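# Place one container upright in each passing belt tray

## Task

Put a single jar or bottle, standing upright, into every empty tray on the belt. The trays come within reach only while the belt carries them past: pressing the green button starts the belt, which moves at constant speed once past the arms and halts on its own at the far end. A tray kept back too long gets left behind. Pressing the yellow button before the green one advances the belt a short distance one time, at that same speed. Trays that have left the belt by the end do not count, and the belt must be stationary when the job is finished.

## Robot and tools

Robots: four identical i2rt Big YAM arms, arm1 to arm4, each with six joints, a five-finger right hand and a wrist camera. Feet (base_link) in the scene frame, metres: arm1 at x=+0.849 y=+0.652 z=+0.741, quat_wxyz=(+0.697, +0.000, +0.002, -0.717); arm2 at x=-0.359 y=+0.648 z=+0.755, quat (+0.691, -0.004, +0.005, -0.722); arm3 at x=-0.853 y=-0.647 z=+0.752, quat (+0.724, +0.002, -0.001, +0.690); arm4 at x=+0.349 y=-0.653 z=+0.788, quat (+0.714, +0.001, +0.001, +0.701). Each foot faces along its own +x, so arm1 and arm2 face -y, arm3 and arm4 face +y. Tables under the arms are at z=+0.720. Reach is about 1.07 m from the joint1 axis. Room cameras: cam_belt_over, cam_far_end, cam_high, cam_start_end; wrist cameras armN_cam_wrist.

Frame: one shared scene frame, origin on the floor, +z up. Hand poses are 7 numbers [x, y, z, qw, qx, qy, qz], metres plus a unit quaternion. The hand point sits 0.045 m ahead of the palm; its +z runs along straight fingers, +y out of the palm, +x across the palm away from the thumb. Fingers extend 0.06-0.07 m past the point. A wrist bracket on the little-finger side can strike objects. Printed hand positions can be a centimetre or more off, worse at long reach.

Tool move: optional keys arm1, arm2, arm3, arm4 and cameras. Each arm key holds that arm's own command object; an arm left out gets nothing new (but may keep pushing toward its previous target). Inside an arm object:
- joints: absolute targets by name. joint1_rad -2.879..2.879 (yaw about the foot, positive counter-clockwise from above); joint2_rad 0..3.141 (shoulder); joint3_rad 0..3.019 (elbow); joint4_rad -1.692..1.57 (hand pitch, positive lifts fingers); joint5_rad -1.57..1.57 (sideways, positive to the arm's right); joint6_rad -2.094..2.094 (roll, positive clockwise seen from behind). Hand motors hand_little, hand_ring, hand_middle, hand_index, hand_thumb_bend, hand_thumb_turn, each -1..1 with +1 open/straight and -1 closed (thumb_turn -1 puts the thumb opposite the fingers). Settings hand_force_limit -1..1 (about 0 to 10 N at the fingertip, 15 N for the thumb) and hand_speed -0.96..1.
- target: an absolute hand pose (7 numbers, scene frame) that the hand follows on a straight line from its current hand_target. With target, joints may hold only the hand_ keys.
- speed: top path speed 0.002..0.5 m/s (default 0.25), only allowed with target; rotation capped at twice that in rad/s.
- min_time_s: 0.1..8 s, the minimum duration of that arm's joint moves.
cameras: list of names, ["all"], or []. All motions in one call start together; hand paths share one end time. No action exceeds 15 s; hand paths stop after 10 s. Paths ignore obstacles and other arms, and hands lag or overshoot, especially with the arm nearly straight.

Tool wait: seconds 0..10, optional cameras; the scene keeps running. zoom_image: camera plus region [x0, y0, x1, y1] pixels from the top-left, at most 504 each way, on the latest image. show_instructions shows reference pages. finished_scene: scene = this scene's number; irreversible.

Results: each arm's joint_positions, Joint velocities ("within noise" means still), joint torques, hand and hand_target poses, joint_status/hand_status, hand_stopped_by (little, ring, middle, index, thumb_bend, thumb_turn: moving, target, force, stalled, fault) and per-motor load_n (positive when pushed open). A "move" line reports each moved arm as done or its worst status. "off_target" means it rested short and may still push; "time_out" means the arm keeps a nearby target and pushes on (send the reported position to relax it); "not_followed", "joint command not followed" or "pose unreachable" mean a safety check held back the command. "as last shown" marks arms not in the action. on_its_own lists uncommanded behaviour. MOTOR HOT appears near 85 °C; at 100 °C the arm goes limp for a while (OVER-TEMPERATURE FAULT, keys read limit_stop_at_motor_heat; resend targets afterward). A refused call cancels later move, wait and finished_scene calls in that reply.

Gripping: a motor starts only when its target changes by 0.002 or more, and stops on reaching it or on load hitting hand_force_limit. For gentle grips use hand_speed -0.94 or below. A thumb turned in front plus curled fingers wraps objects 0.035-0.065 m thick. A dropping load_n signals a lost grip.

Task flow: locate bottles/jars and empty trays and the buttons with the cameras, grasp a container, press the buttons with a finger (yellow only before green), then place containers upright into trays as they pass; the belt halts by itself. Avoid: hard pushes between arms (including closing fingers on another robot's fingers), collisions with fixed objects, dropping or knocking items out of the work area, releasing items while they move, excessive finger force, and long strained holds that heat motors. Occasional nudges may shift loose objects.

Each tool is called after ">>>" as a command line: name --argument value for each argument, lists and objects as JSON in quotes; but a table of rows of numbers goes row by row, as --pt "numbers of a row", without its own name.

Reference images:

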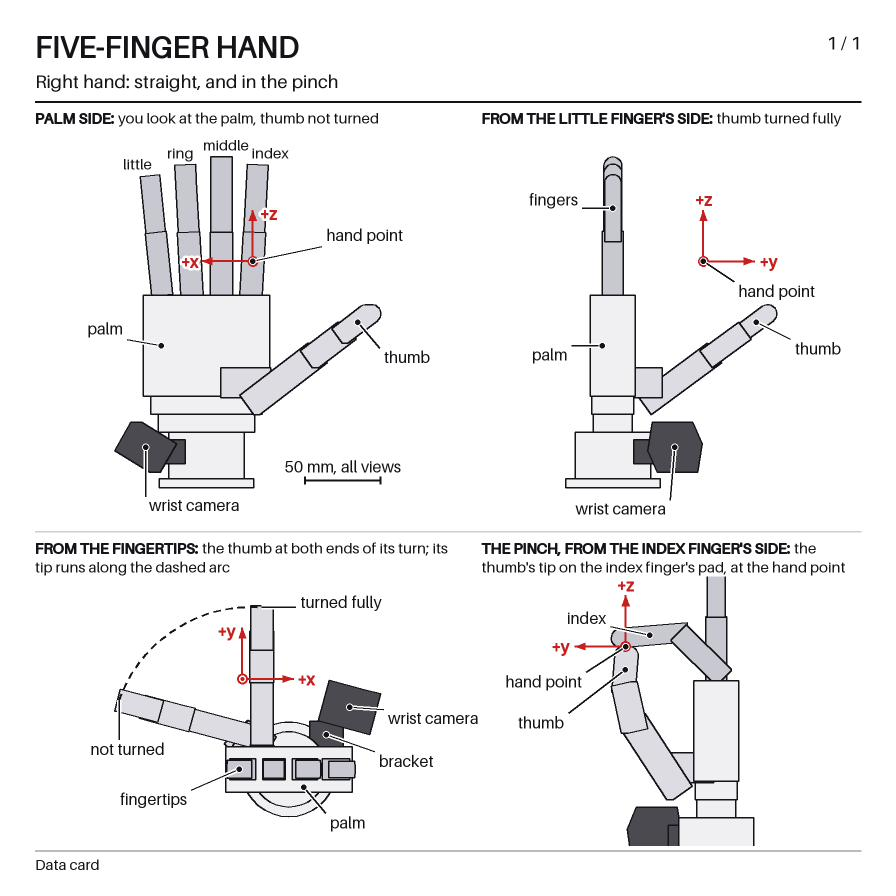

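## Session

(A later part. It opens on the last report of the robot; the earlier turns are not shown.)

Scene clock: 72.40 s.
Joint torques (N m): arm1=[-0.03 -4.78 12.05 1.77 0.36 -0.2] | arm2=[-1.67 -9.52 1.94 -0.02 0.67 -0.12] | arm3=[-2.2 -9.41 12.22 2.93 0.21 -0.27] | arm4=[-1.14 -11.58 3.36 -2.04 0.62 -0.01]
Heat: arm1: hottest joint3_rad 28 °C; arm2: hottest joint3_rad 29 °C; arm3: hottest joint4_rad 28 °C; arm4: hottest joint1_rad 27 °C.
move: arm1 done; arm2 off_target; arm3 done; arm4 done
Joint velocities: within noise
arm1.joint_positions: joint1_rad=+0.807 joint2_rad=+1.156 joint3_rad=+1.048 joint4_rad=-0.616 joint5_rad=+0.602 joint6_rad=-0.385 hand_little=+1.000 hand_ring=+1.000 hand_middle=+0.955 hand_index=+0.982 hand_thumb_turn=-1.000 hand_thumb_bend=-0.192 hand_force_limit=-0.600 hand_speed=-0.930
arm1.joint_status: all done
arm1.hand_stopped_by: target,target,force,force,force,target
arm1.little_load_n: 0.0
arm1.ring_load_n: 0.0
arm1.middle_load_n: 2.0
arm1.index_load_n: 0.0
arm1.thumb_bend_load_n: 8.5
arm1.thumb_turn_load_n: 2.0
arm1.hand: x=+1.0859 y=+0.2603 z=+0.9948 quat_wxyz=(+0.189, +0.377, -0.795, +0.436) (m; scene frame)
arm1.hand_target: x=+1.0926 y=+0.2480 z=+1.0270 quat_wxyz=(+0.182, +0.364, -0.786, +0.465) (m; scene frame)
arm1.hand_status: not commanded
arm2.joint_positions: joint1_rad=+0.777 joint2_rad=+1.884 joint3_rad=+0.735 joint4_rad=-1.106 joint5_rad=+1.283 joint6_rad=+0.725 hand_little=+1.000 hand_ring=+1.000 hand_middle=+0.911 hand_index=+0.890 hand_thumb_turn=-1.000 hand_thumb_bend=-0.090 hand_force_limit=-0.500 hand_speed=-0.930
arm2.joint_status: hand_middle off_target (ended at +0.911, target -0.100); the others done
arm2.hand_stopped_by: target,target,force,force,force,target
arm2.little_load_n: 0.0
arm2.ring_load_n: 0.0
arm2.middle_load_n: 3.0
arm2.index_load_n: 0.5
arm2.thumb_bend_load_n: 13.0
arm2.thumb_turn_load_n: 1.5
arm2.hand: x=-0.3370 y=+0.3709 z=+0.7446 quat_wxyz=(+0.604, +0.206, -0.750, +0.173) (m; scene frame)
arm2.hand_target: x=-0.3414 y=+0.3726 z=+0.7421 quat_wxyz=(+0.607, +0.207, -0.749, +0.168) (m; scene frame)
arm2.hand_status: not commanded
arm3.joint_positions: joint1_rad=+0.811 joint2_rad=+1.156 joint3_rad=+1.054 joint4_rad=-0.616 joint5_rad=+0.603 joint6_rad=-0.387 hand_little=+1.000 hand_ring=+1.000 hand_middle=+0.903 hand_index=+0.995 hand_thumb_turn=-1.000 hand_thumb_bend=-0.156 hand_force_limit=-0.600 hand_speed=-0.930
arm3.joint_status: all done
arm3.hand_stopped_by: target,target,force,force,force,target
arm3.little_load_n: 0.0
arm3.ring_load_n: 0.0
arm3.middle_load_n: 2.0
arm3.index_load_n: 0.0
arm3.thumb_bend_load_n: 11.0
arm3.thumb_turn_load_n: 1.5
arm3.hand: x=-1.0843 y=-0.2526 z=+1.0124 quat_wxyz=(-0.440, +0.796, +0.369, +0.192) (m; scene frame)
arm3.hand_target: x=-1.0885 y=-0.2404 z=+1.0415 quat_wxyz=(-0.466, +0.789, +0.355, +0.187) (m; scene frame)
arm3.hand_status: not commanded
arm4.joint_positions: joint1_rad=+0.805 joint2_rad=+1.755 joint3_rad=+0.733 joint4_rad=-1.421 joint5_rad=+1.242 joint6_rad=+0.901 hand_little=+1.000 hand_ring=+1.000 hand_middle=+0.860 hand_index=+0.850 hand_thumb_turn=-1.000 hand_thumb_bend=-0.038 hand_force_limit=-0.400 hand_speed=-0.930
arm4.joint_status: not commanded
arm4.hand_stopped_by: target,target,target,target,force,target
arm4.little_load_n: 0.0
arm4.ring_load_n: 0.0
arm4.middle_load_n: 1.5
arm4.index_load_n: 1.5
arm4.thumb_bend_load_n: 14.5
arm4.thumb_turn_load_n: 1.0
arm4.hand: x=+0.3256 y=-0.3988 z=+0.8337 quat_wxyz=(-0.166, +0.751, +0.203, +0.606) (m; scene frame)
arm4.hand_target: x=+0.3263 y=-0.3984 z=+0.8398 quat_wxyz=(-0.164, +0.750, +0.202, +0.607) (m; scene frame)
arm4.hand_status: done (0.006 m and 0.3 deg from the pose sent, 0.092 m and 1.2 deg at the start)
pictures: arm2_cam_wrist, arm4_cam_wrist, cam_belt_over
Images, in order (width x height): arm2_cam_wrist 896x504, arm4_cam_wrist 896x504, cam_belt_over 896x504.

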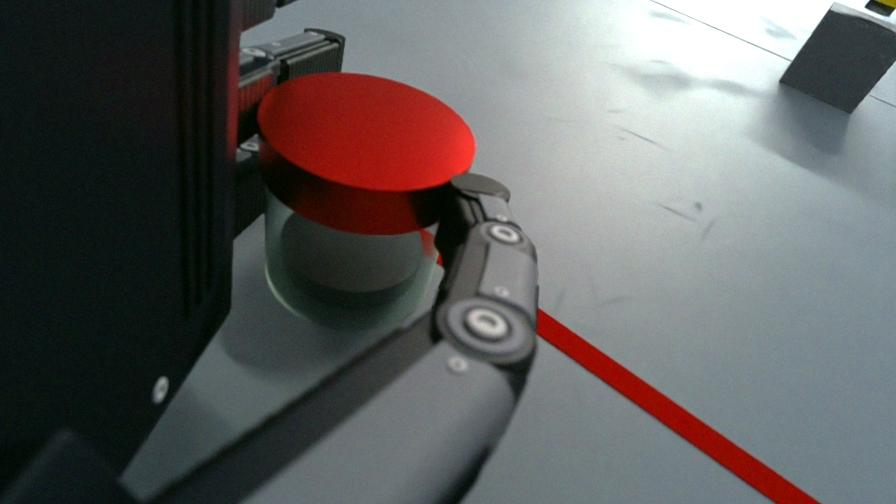

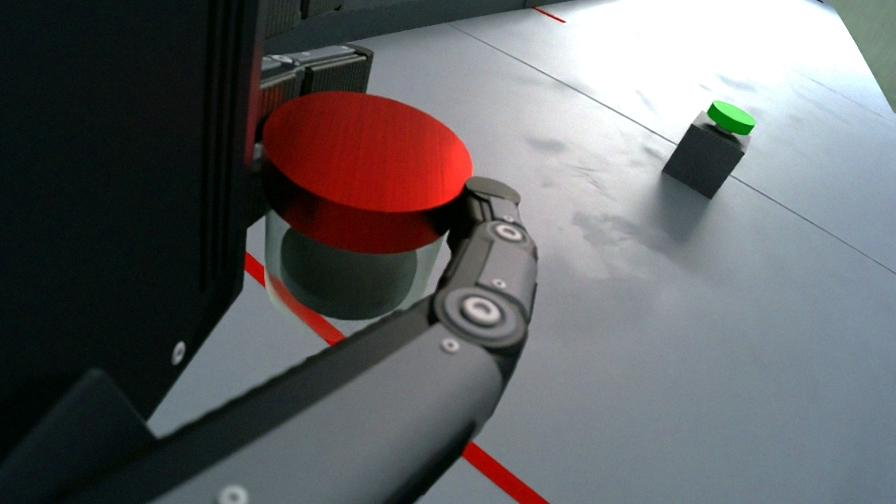

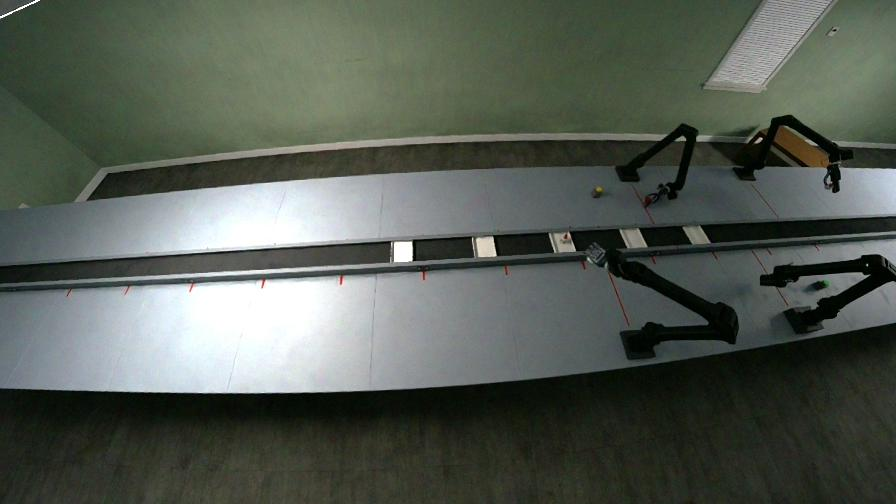

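>>> move --arm1 '{"joints": {"joint1_rad": 0.141, "joint2_rad": 1.571, "joint3_rad": 0.95, "joint4_rad": 0.40, "joint5_rad": 0.0, "joint6_rad": -1.57}, "min_time_s": 4}' --arm3 '{"joints": {"joint1_rad": 0.141, "joint2_rad": 1.571, "joint3_rad": 0.95, "joint4_rad": 0.40, "joint5_rad": 0.0, "joint6_rad": -1.57}, "min_time_s": 4}' --arm2 '{"target": [-0.3414, 0.3726, 0.84, 0.6066, 0.207, -0.749, 0.1676], "speed": 0.055}' --arm4 '{"joints": {"joint1_rad": 0.8, "joint2_rad": 1.15, "joint3_rad": 1.1, "joint4_rad": -0.6, "joint5_rad": 0.6, "joint6_rad": -0.4}, "min_time_s": 3}' --cameras '["arm1_cam_wrist", "arm2_cam_wrist", "arm3_cam_wrist", "arm4_cam_wrist"]'

Scene clock: 78.87 s.
Joint torques (N m): arm1=[0.32 -8.64 7.32 2.43 -0.09 -0.23] | arm2=[-0.62 -10.75 5.79 -1.09 0.72 -0.1] | arm3=[-1.08 -13.27 7.23 3.77 -0.11 -0.31] | arm4=[-1.14 -9.29 12.42 2.66 0.27 -0.1]
Heat: arm1: hottest joint3_rad 29 °C; arm2: hottest joint3_rad 29 °C; arm3: hottest joint4_rad 28 °C; arm4: hottest joint1_rad 27 °C.
move: arm1 done; arm2 off_target; arm3 done; arm4 done
Joint velocities: within noise
arm1.joint_positions: joint1_rad=+0.143 joint2_rad=+1.569 joint3_rad=+0.947 joint4_rad=+0.378 joint5_rad=+0.003 joint6_rad=-1.553 hand_little=+1.000 hand_ring=+1.000 hand_middle=+0.955 hand_index=+0.982 hand_thumb_turn=-1.000 hand_thumb_bend=-0.192 hand_force_limit=-0.600 hand_speed=-0.930
arm1.joint_status: all done
arm1.hand_stopped_by: target,target,force,force,force,target
arm1.little_load_n: 0.0
arm1.ring_load_n: 0.0
arm1.middle_load_n: 2.0
arm1.index_load_n: 0.0
arm1.thumb_bend_load_n: 8.5
arm1.thumb_turn_load_n: 2.0
arm1.hand: x=+0.8628 y=-0.0038 z=+0.9299 quat_wxyz=(+0.406, +0.584, -0.531, +0.461) (m; scene frame)
arm1.hand_target: x=+0.8622 y=-0.0073 z=+0.9371 quat_wxyz=(+0.416, +0.583, -0.521, +0.465) (m; scene frame)
arm1.hand_status: not commanded
arm2.joint_positions: joint1_rad=+0.775 joint2_rad=+1.639 joint3_rad=+0.731 joint4_rad=-1.373 joint5_rad=+1.283 joint6_rad=+0.721 hand_little=+1.000 hand_ring=+1.000 hand_middle=+0.911 hand_index=+0.890 hand_thumb_turn=-1.000 hand_thumb_bend=-0.090 hand_force_limit=-0.500 hand_speed=-0.930
arm2.joint_status: not commanded
arm2.hand_stopped_by: target,target,force,force,force,target
arm2.little_load_n: 0.0
arm2.ring_load_n: 0.0
arm2.middle_load_n: 2.5
arm2.index_load_n: 1.0
arm2.thumb_bend_load_n: 12.5
arm2.thumb_turn_load_n: 2.0
arm2.hand: x=-0.3449 y=+0.3799 z=+0.8300 quat_wxyz=(+0.609, +0.214, -0.747, +0.162) (m; scene frame)
arm2.hand_target: x=-0.3416 y=+0.3729 z=+0.8399 quat_wxyz=(+0.607, +0.207, -0.749, +0.168) (m; scene frame)
arm2.hand_status: off_target (0.013 m and 1.0 deg from the pose sent, 0.096 m and 0.7 deg at the start)
arm3.joint_positions: joint1_rad=+0.148 joint2_rad=+1.555 joint3_rad=+0.954 joint4_rad=+0.376 joint5_rad=+0.003 joint6_rad=-1.556 hand_little=+1.000 hand_ring=+1.000 hand_middle=+0.903 hand_index=+0.995 hand_thumb_turn=-1.000 hand_thumb_bend=-0.156 hand_force_limit=-0.600 hand_speed=-0.930
arm3.joint_status: all done
arm3.hand_stopped_by: target,target,force,force,force,target
arm3.little_load_n: 0.0
arm3.ring_load_n: 0.0
arm3.middle_load_n: 2.0
arm3.index_load_n: 0.0
arm3.thumb_bend_load_n: 10.5
arm3.thumb_turn_load_n: 1.5
arm3.hand: x=-0.8575 y=+0.0082 z=+0.9580 quat_wxyz=(-0.466, +0.529, +0.574, +0.417) (m; scene frame)
arm3.hand_target: x=-0.8532 y=+0.0106 z=+0.9526 quat_wxyz=(-0.463, +0.525, +0.576, +0.422) (m; scene frame)
arm3.hand_status: not commanded
arm4.joint_positions: joint1_rad=+0.805 joint2_rad=+1.158 joint3_rad=+1.050 joint4_rad=-0.625 joint5_rad=+0.602 joint6_rad=-0.394 hand_little=+1.000 hand_ring=+1.000 hand_middle=+0.860 hand_index=+0.850 hand_thumb_turn=-1.000 hand_thumb_bend=-0.038 hand_force_limit=-0.400 hand_speed=-0.930
arm4.joint_status: all done
arm4.hand_stopped_by: target,target,target,target,force,target
arm4.little_load_n: 0.0
arm4.ring_load_n: 0.0
arm4.middle_load_n: 1.5
arm4.index_load_n: 1.5
arm4.thumb_bend_load_n: 14.5
arm4.thumb_turn_load_n: 1.0
arm4.hand: x=+0.1110 y=-0.2643 z=+1.0425 quat_wxyz=(-0.434, +0.793, +0.385, +0.188) (m; scene frame)
arm4.hand_target: x=+0.1022 y=-0.2520 z=+1.0754 quat_wxyz=(-0.467, +0.784, +0.367, +0.178) (m; scene frame)
arm4.hand_status: not commanded
pictures: arm1_cam_wrist, arm2_cam_wrist, arm3_cam_wrist, arm4_cam_wrist
Images, in order (width x height): arm1_cam_wrist 896x504, arm2_cam_wrist 896x504, arm3_cam_wrist 896x504, arm4_cam_wrist 896x504.

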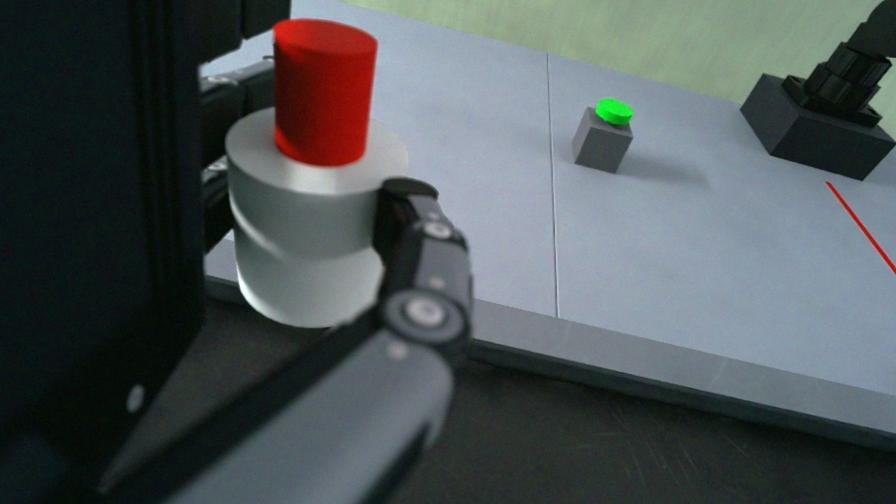

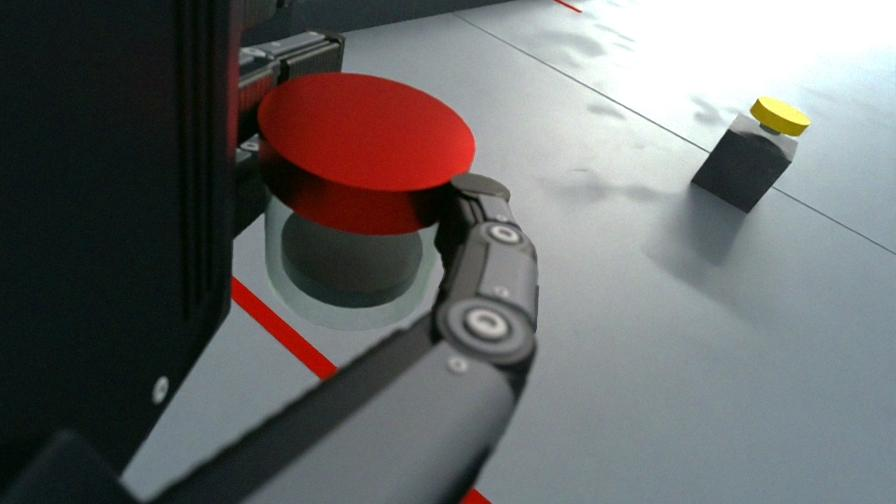

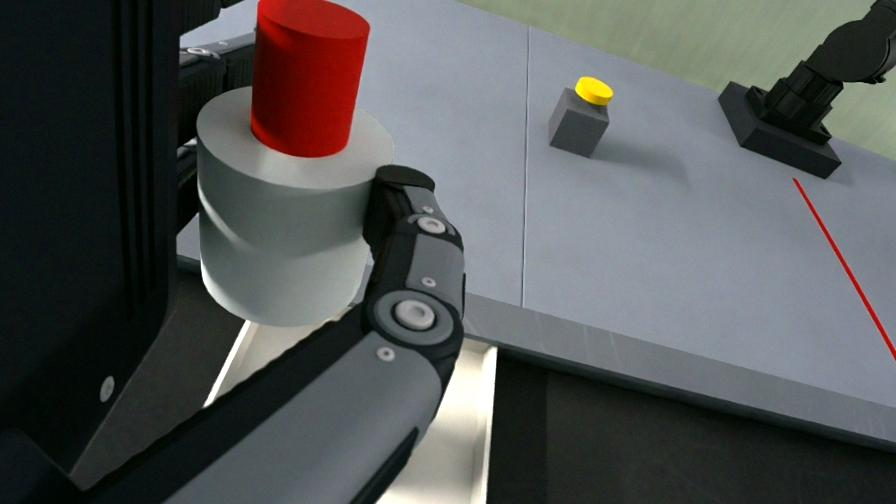

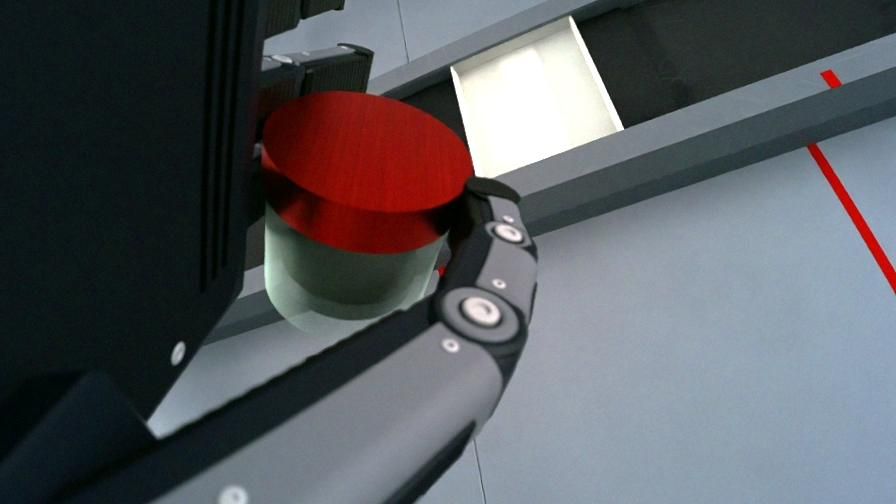

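>>> move --arm2 '{"joints":{"joint1_rad":0.8,"joint2_rad":1.15,"joint3_rad":1.1,"joint4_rad":-0.6,"joint5_rad":0.6,"joint6_rad":-0.4},"min_time_s":3}' --arm4 '{"joints":{"joint1_rad":0.141,"joint2_rad":1.6,"joint3_rad":0.95,"joint4_rad":0.43,"joint5_rad":0,"joint6_rad":-1.57},"min_time_s":4}' --cameras '["cam_high"]'

Scene clock: 84.97 s.
Joint torques (N m): arm1=[0.38 -8.76 7.32 2.43 -0.08 -0.22] | arm2=[0.09 -8.29 13.78 2.28 0.24 -0.09] | arm3=[-1.79 -13.51 7.24 3.82 -0.15 -0.28] | arm4=[-1.38 -14.15 8.09 3.52 -0.23 -0.12]
Heat: arm1: hottest joint3_rad 30 °C; arm2: hottest joint3_rad 30 °C; arm3: hottest joint4_rad 28 °C; arm4: hottest joint1_rad 27 °C.
move: arm2 done; arm4 done
Joint velocities: within noise
arm1, arm3: as last shown
arm1.joint_positions: joint1_rad=+0.143 joint2_rad=+1.569 joint3_rad=+0.947 joint4_rad=+0.378 joint5_rad=+0.003 joint6_rad=-1.554 hand_little=+1.000 hand_ring=+1.000 hand_middle=+0.955 hand_index=+0.982 hand_thumb_turn=-1.000 hand_thumb_bend=-0.192 hand_force_limit=-0.600 hand_speed=-0.930
arm2.joint_positions: joint1_rad=+0.792 joint2_rad=+1.168 joint3_rad=+1.038 joint4_rad=-0.621 joint5_rad=+0.601 joint6_rad=-0.393 hand_little=+1.000 hand_ring=+1.000 hand_middle=+0.911 hand_index=+0.890 hand_thumb_turn=-1.000 hand_thumb_bend=-0.090 hand_force_limit=-0.500 hand_speed=-0.930
arm2.joint_status: all done
arm2.hand_stopped_by: target,target,force,force,force,target
arm2.little_load_n: 0.0
arm2.ring_load_n: 0.0
arm2.middle_load_n: 2.5
arm2.index_load_n: 0.5
arm2.thumb_bend_load_n: 13.0
arm2.thumb_turn_load_n: 2.0
arm2.hand: x=-0.1331 y=+0.2515 z=+0.9962 quat_wxyz=(+0.204, +0.377, -0.800, +0.419) (m; scene frame)
arm2.hand_target: x=-0.1183 y=+0.2408 z=+1.0389 quat_wxyz=(+0.190, +0.361, -0.788, +0.461) (m; scene frame)
arm2.hand_status: not commanded
arm4.joint_positions: joint1_rad=+0.146 joint2_rad=+1.602 joint3_rad=+0.941 joint4_rad=+0.396 joint5_rad=+0.003 joint6_rad=-1.560 hand_little=+1.000 hand_ring=+1.000 hand_middle=+0.860 hand_index=+0.850 hand_thumb_turn=-1.000 hand_thumb_bend=-0.038 hand_force_limit=-0.400 hand_speed=-0.930
arm4.joint_status: all done
arm4.hand_stopped_by: target,target,target,target,force,target
arm4.little_load_n: 0.0
arm4.ring_load_n: 0.0
arm4.middle_load_n: 1.5
arm4.index_load_n: 1.5
arm4.thumb_bend_load_n: 14.0
arm4.thumb_turn_load_n: 1.0
arm4.hand: x=+0.3269 y=+0.0035 z=+0.9584 quat_wxyz=(-0.458, +0.529, +0.593, +0.399) (m; scene frame)
arm4.hand_target: x=+0.3293 y=+0.0101 z=+0.9740 quat_wxyz=(-0.469, +0.518, +0.584, +0.413) (m; scene frame)
arm4.hand_status: not commanded
pictures: cam_high
Images, in order (width x height): cam_high 896x504.

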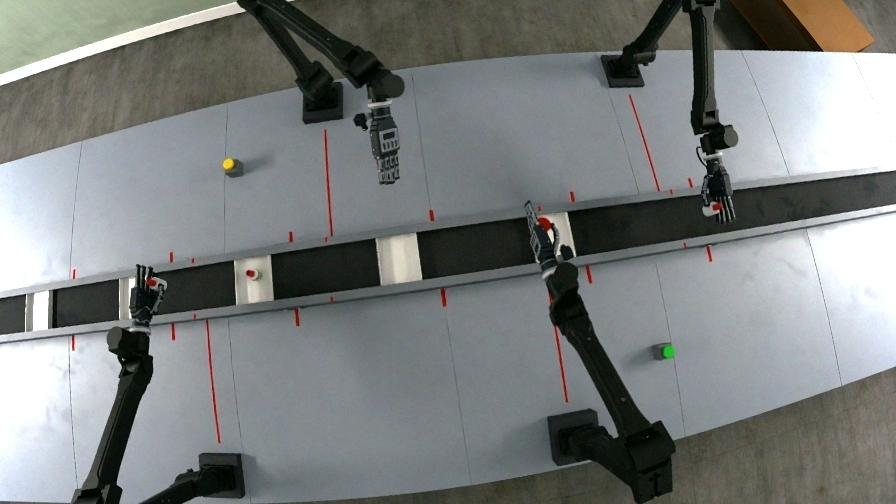

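>>> move --arm1 '{"target":[0.80,0,0.93,0.445,0.5495,-0.5495,0.445],"speed":0.08}' --arm4 '{"target":[0.349,0,0.95,-0.445,0.5495,0.5495,0.445],"speed":0.08}' --cameras '["cam_high"]'

>>> zoom_image --camera "cam_high" --region '[360, 120, 720, 320]'

Scene clock: 86.83 s.
Joint torques (N m): arm1=[0.21 -8.23 7.13 2.47 0.15 -0.16] | arm2=[-0.91 -9.17 14.05 2.18 0.31 -0.16] | arm3=[-1.9 -13.39 7.25 3.81 -0.13 -0.24] | arm4=[-0.62 -14.15 7.58 3.51 0.14 0.02]
Heat: arm1: hottest joint3_rad 30 °C; arm2: hottest joint3_rad 31 °C; arm3: hottest joint4_rad 28 °C; arm4: hottest joint1_rad 27 °C.
move: arm1 done; arm4 off_target
Joint velocities: within noise
arm1.joint_positions: joint1_rad=+0.058 joint2_rad=+1.570 joint3_rad=+0.920 joint4_rad=+0.425 joint5_rad=+0.022 joint6_rad=-1.554 hand_little=+1.000 hand_ring=+1.000 hand_middle=+0.955 hand_index=+0.982 hand_thumb_turn=-1.000 hand_thumb_bend=-0.192 hand_force_limit=-0.600 hand_speed=-0.930
arm1.joint_status: not commanded
arm1.hand_stopped_by: target,target,force,force,force,target
arm1.little_load_n: 0.0
arm1.ring_load_n: 0.0
arm1.middle_load_n: 2.0
arm1.index_load_n: 0.0
arm1.thumb_bend_load_n: 8.5
arm1.thumb_turn_load_n: 2.0
arm1.hand: x=+0.8032 y=+0.0027 z=+0.9263 quat_wxyz=(+0.436, +0.553, -0.555, +0.443) (m; scene frame)
arm1.hand_target: x=+0.8002 y=+0.0001 z=+0.9302 quat_wxyz=(+0.445, +0.550, -0.550, +0.445) (m; scene frame)
arm1.hand_status: done (0.006 m and 1.2 deg from the pose sent, 0.063 m and 6.6 deg at the start)
arm2, arm3: as last shown
arm2.thumb_turn_load_n: 1.5
arm3.thumb_bend_load_n: 11.0
arm3.thumb_turn_load_n: 2.0
arm4.joint_positions: joint1_rad=+0.146 joint2_rad=+1.639 joint3_rad=+0.900 joint4_rad=+0.485 joint5_rad=+0.123 joint6_rad=-1.551 hand_little=+1.000 hand_ring=+1.000 hand_middle=+0.860 hand_index=+0.850 hand_thumb_turn=-1.000 hand_thumb_bend=-0.038 hand_force_limit=-0.400 hand_speed=-0.930
arm4.joint_status: not commanded
arm4.hand_stopped_by: target,target,target,target,force,target
arm4.little_load_n: 0.0
arm4.ring_load_n: 0.0
arm4.middle_load_n: 2.0
arm4.index_load_n: 1.5
arm4.thumb_bend_load_n: 14.5
arm4.thumb_turn_load_n: 1.0
arm4.hand: x=+0.3508 y=-0.0060 z=+0.9373 quat_wxyz=(-0.431, +0.556, +0.562, +0.435) (m; scene frame)
arm4.hand_target: x=+0.3491 y=-0.0004 z=+0.9499 quat_wxyz=(-0.445, +0.550, +0.550, +0.445) (m; scene frame)
arm4.hand_status: off_target (0.014 m and 2.5 deg from the pose sent, 0.024 m and 7.7 deg at the start)
pictures: cam_high
Images, in order (width x height): cam_high 896x504.

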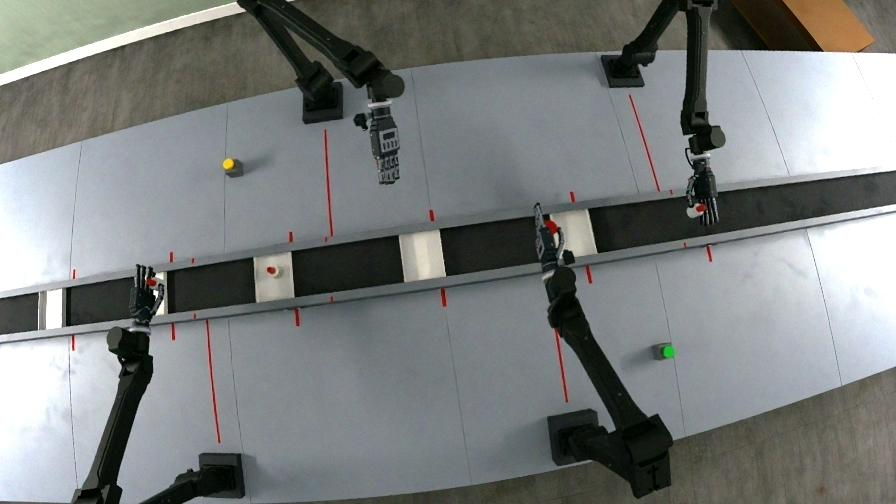

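Scaled by 1.400 from the camera's 896x504 image, which has a finer 1280x720 frame.

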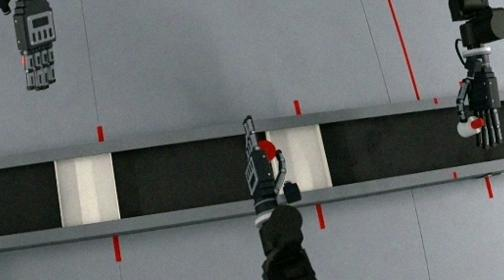

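>>> move --arm2 '{"joints":{"joint1_rad":0.141,"joint2_rad":1.571,"joint3_rad":0.95,"joint4_rad":0.4,"joint5_rad":0,"joint6_rad":-1.57},"min_time_s":4}' --cameras '["cam_high"]'

>>> zoom_image --camera "cam_high" --region '[400, 100, 760, 300]'

Scene clock: 92.27 s.
Joint torques (N m): arm1=[0.15 -8.23 7.13 2.43 0.15 -0.16] | arm2=[-0.62 -12.34 8.31 3.03 -0.08 -0.12] | arm3=[-1.49 -12.81 7.21 3.82 -0.12 -0.3] | arm4=[-0.79 -14.04 7.64 3.52 0.15 0]
Heat: arm1: hottest joint3_rad 30 °C; arm2: hottest joint3_rad 31 °C; arm3: hottest joint4_rad 28 °C; arm4: hottest joint3_rad 28 °C.
move: arm2 done
Joint velocities: within noise
arm1, arm3, arm4: as last shown
arm1.middle_load_n: 1.5
arm1.thumb_bend_load_n: 9.0
arm2.joint_positions: joint1_rad=+0.144 joint2_rad=+1.565 joint3_rad=+0.946 joint4_rad=+0.370 joint5_rad=+0.002 joint6_rad=-1.560 hand_little=+1.000 hand_ring=+1.000 hand_middle=+0.911 hand_index=+0.890 hand_thumb_turn=-1.000 hand_thumb_bend=-0.090 hand_force_limit=-0.500 hand_speed=-0.930
arm2.joint_status: all done
arm2.hand_stopped_by: target,target,force,force,force,target
arm2.little_load_n: 0.0
arm2.ring_load_n: 0.0
arm2.middle_load_n: 2.5
arm2.index_load_n: 0.5
arm2.thumb_bend_load_n: 12.5
arm2.thumb_turn_load_n: 2.0
arm2.hand: x=-0.3523 y=-0.0061 z=+0.9447 quat_wxyz=(+0.412, +0.586, -0.531, +0.453) (m; scene frame)
arm2.hand_target: x=-0.3533 y=-0.0109 z=+0.9516 quat_wxyz=(+0.422, +0.581, -0.523, +0.459) (m; scene frame)
arm2.hand_status: not commanded
arm3.thumb_bend_load_n: 10.5
arm4.joint_positions: joint1_rad=+0.146 joint2_rad=+1.639 joint3_rad=+0.900 joint4_rad=+0.485 joint5_rad=+0.123 joint6_rad=-1.550 hand_little=+1.000 hand_ring=+1.000 hand_middle=+0.860 hand_index=+0.850 hand_thumb_turn=-1.000 hand_thumb_bend=-0.038 hand_force_limit=-0.400 hand_speed=-0.930
arm4.ring_load_n: -0.5
arm4.middle_load_n: 1.5
arm4.hand: x=+0.3507 y=-0.0060 z=+0.9373 quat_wxyz=(-0.431, +0.556, +0.561, +0.435) (m; scene frame)
pictures: cam_high
Images, in order (width x height): cam_high 896x504.

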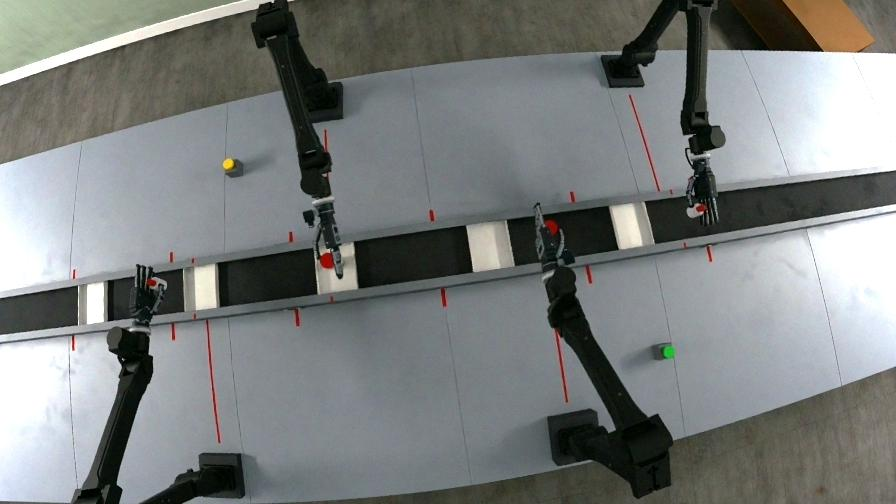

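Scaled by 1.400 from the camera's 896x504 image, which has a finer 1280x720 frame.

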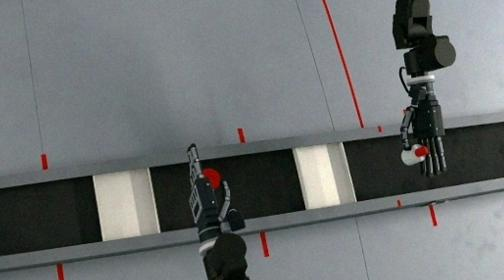

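>>> wait --seconds 0.1 --cameras '["cam_high"]'

>>> zoom_image --camera "cam_high" --region '[400, 100, 760, 300]'

Scene clock: 93.20 s.
Joint torques (N m): arm1=[0.21 -8.29 7.12 2.45 0.15 -0.17] | arm2=[-0.79 -11.87 8.01 3.19 -0.13 -0.14] | arm3=[-2.02 -13.51 7.27 3.79 -0.12 -0.3] | arm4=[-0.56 -14.04 7.64 3.54 0.15 0]
Heat: arm1: hottest joint3_rad 30 °C; arm2: hottest joint3_rad 31 °C; arm3: hottest joint4_rad 28 °C; arm4: hottest joint3_rad 28 °C.
Joint velocities: within noise
arm1.joint_positions: joint1_rad=+0.058 joint2_rad=+1.570 joint3_rad=+0.920 joint4_rad=+0.425 joint5_rad=+0.022 joint6_rad=-1.554 hand_little=+1.000 hand_ring=+1.000 hand_middle=+0.955 hand_index=+0.982 hand_thumb_turn=-1.000 hand_thumb_bend=-0.192 hand_force_limit=-0.600 hand_speed=-0.930
arm1.joint_status: not commanded
arm1.hand_stopped_by: target,target,force,force,force,target
arm1.little_load_n: 0.5
arm1.ring_load_n: 0.0
arm1.middle_load_n: 2.0
arm1.index_load_n: 0.5
arm1.thumb_bend_load_n: 9.0
arm1.thumb_turn_load_n: 2.0
arm1.hand: x=+0.8032 y=+0.0027 z=+0.9263 quat_wxyz=(+0.436, +0.553, -0.555, +0.443) (m; scene frame)
arm1.hand_target: x=+0.8002 y=+0.0001 z=+0.9302 quat_wxyz=(+0.445, +0.550, -0.550, +0.445) (m; scene frame)
arm1.hand_status: not commanded
arm2.joint_positions: joint1_rad=+0.144 joint2_rad=+1.565 joint3_rad=+0.946 joint4_rad=+0.370 joint5_rad=+0.002 joint6_rad=-1.560 hand_little=+1.000 hand_ring=+1.000 hand_middle=+0.911 hand_index=+0.890 hand_thumb_turn=-1.000 hand_thumb_bend=-0.090 hand_force_limit=-0.500 hand_speed=-0.930
arm2.joint_status: all done
arm2.hand_stopped_by: target,target,force,force,force,target
arm2.little_load_n: 0.0
arm2.ring_load_n: 0.0
arm2.middle_load_n: 2.5
arm2.index_load_n: 0.5
arm2.thumb_bend_load_n: 12.5
arm2.thumb_turn_load_n: 2.0
arm2.hand: x=-0.3523 y=-0.0062 z=+0.9448 quat_wxyz=(+0.412, +0.586, -0.531, +0.452) (m; scene frame)
arm2.hand_target: x=-0.3533 y=-0.0109 z=+0.9516 quat_wxyz=(+0.422, +0.581, -0.523, +0.459) (m; scene frame)
arm2.hand_status: not commanded
arm3.joint_positions: joint1_rad=+0.148 joint2_rad=+1.555 joint3_rad=+0.954 joint4_rad=+0.376 joint5_rad=+0.003 joint6_rad=-1.556 hand_little=+1.000 hand_ring=+1.000 hand_middle=+0.903 hand_index=+0.995 hand_thumb_turn=-1.000 hand_thumb_bend=-0.156 hand_force_limit=-0.600 hand_speed=-0.930
arm3.joint_status: not commanded
arm3.hand_stopped_by: target,target,force,force,force,target
arm3.little_load_n: 0.0
arm3.ring_load_n: 0.0
arm3.middle_load_n: 2.0
arm3.index_load_n: 0.0
arm3.thumb_bend_load_n: 10.5
arm3.thumb_turn_load_n: 1.5
arm3.hand: x=-0.8575 y=+0.0082 z=+0.9580 quat_wxyz=(-0.466, +0.529, +0.574, +0.417) (m; scene frame)
arm3.hand_target: x=-0.8532 y=+0.0106 z=+0.9526 quat_wxyz=(-0.463, +0.525, +0.576, +0.422) (m; scene frame)
arm3.hand_status: not commanded
arm4.joint_positions: joint1_rad=+0.146 joint2_rad=+1.639 joint3_rad=+0.900 joint4_rad=+0.485 joint5_rad=+0.123 joint6_rad=-1.550 hand_little=+1.000 hand_ring=+1.000 hand_middle=+0.860 hand_index=+0.850 hand_thumb_turn=-1.000 hand_thumb_bend=-0.038 hand_force_limit=-0.400 hand_speed=-0.930
arm4.joint_status: not commanded
arm4.hand_stopped_by: target,target,target,target,force,target
arm4.little_load_n: 0.0
arm4.ring_load_n: 0.0
arm4.middle_load_n: 1.5
arm4.index_load_n: 1.5
arm4.thumb_bend_load_n: 14.5
arm4.thumb_turn_load_n: 1.0
arm4.hand: x=+0.3507 y=-0.0060 z=+0.9373 quat_wxyz=(-0.431, +0.556, +0.561, +0.435) (m; scene frame)
arm4.hand_target: x=+0.3491 y=-0.0004 z=+0.9499 quat_wxyz=(-0.445, +0.550, +0.550, +0.445) (m; scene frame)
arm4.hand_status: not commanded
wait: 0.10 s; at rest from the start
pictures: cam_high
Images, in order (width x height): cam_high 896x504.

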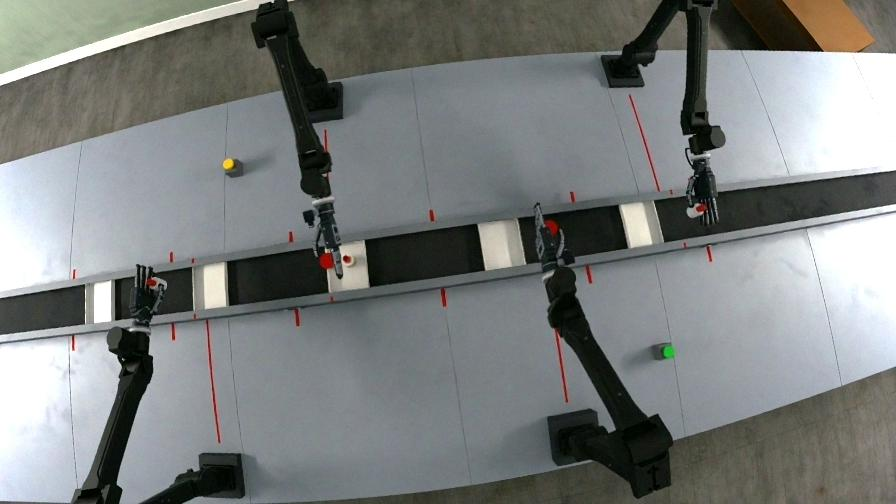

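Scaled by 1.400 from the camera's 896x504 image, which has a finer 1280x720 frame.

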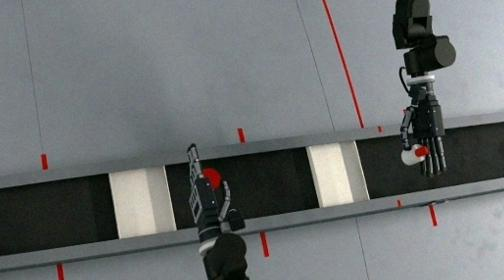

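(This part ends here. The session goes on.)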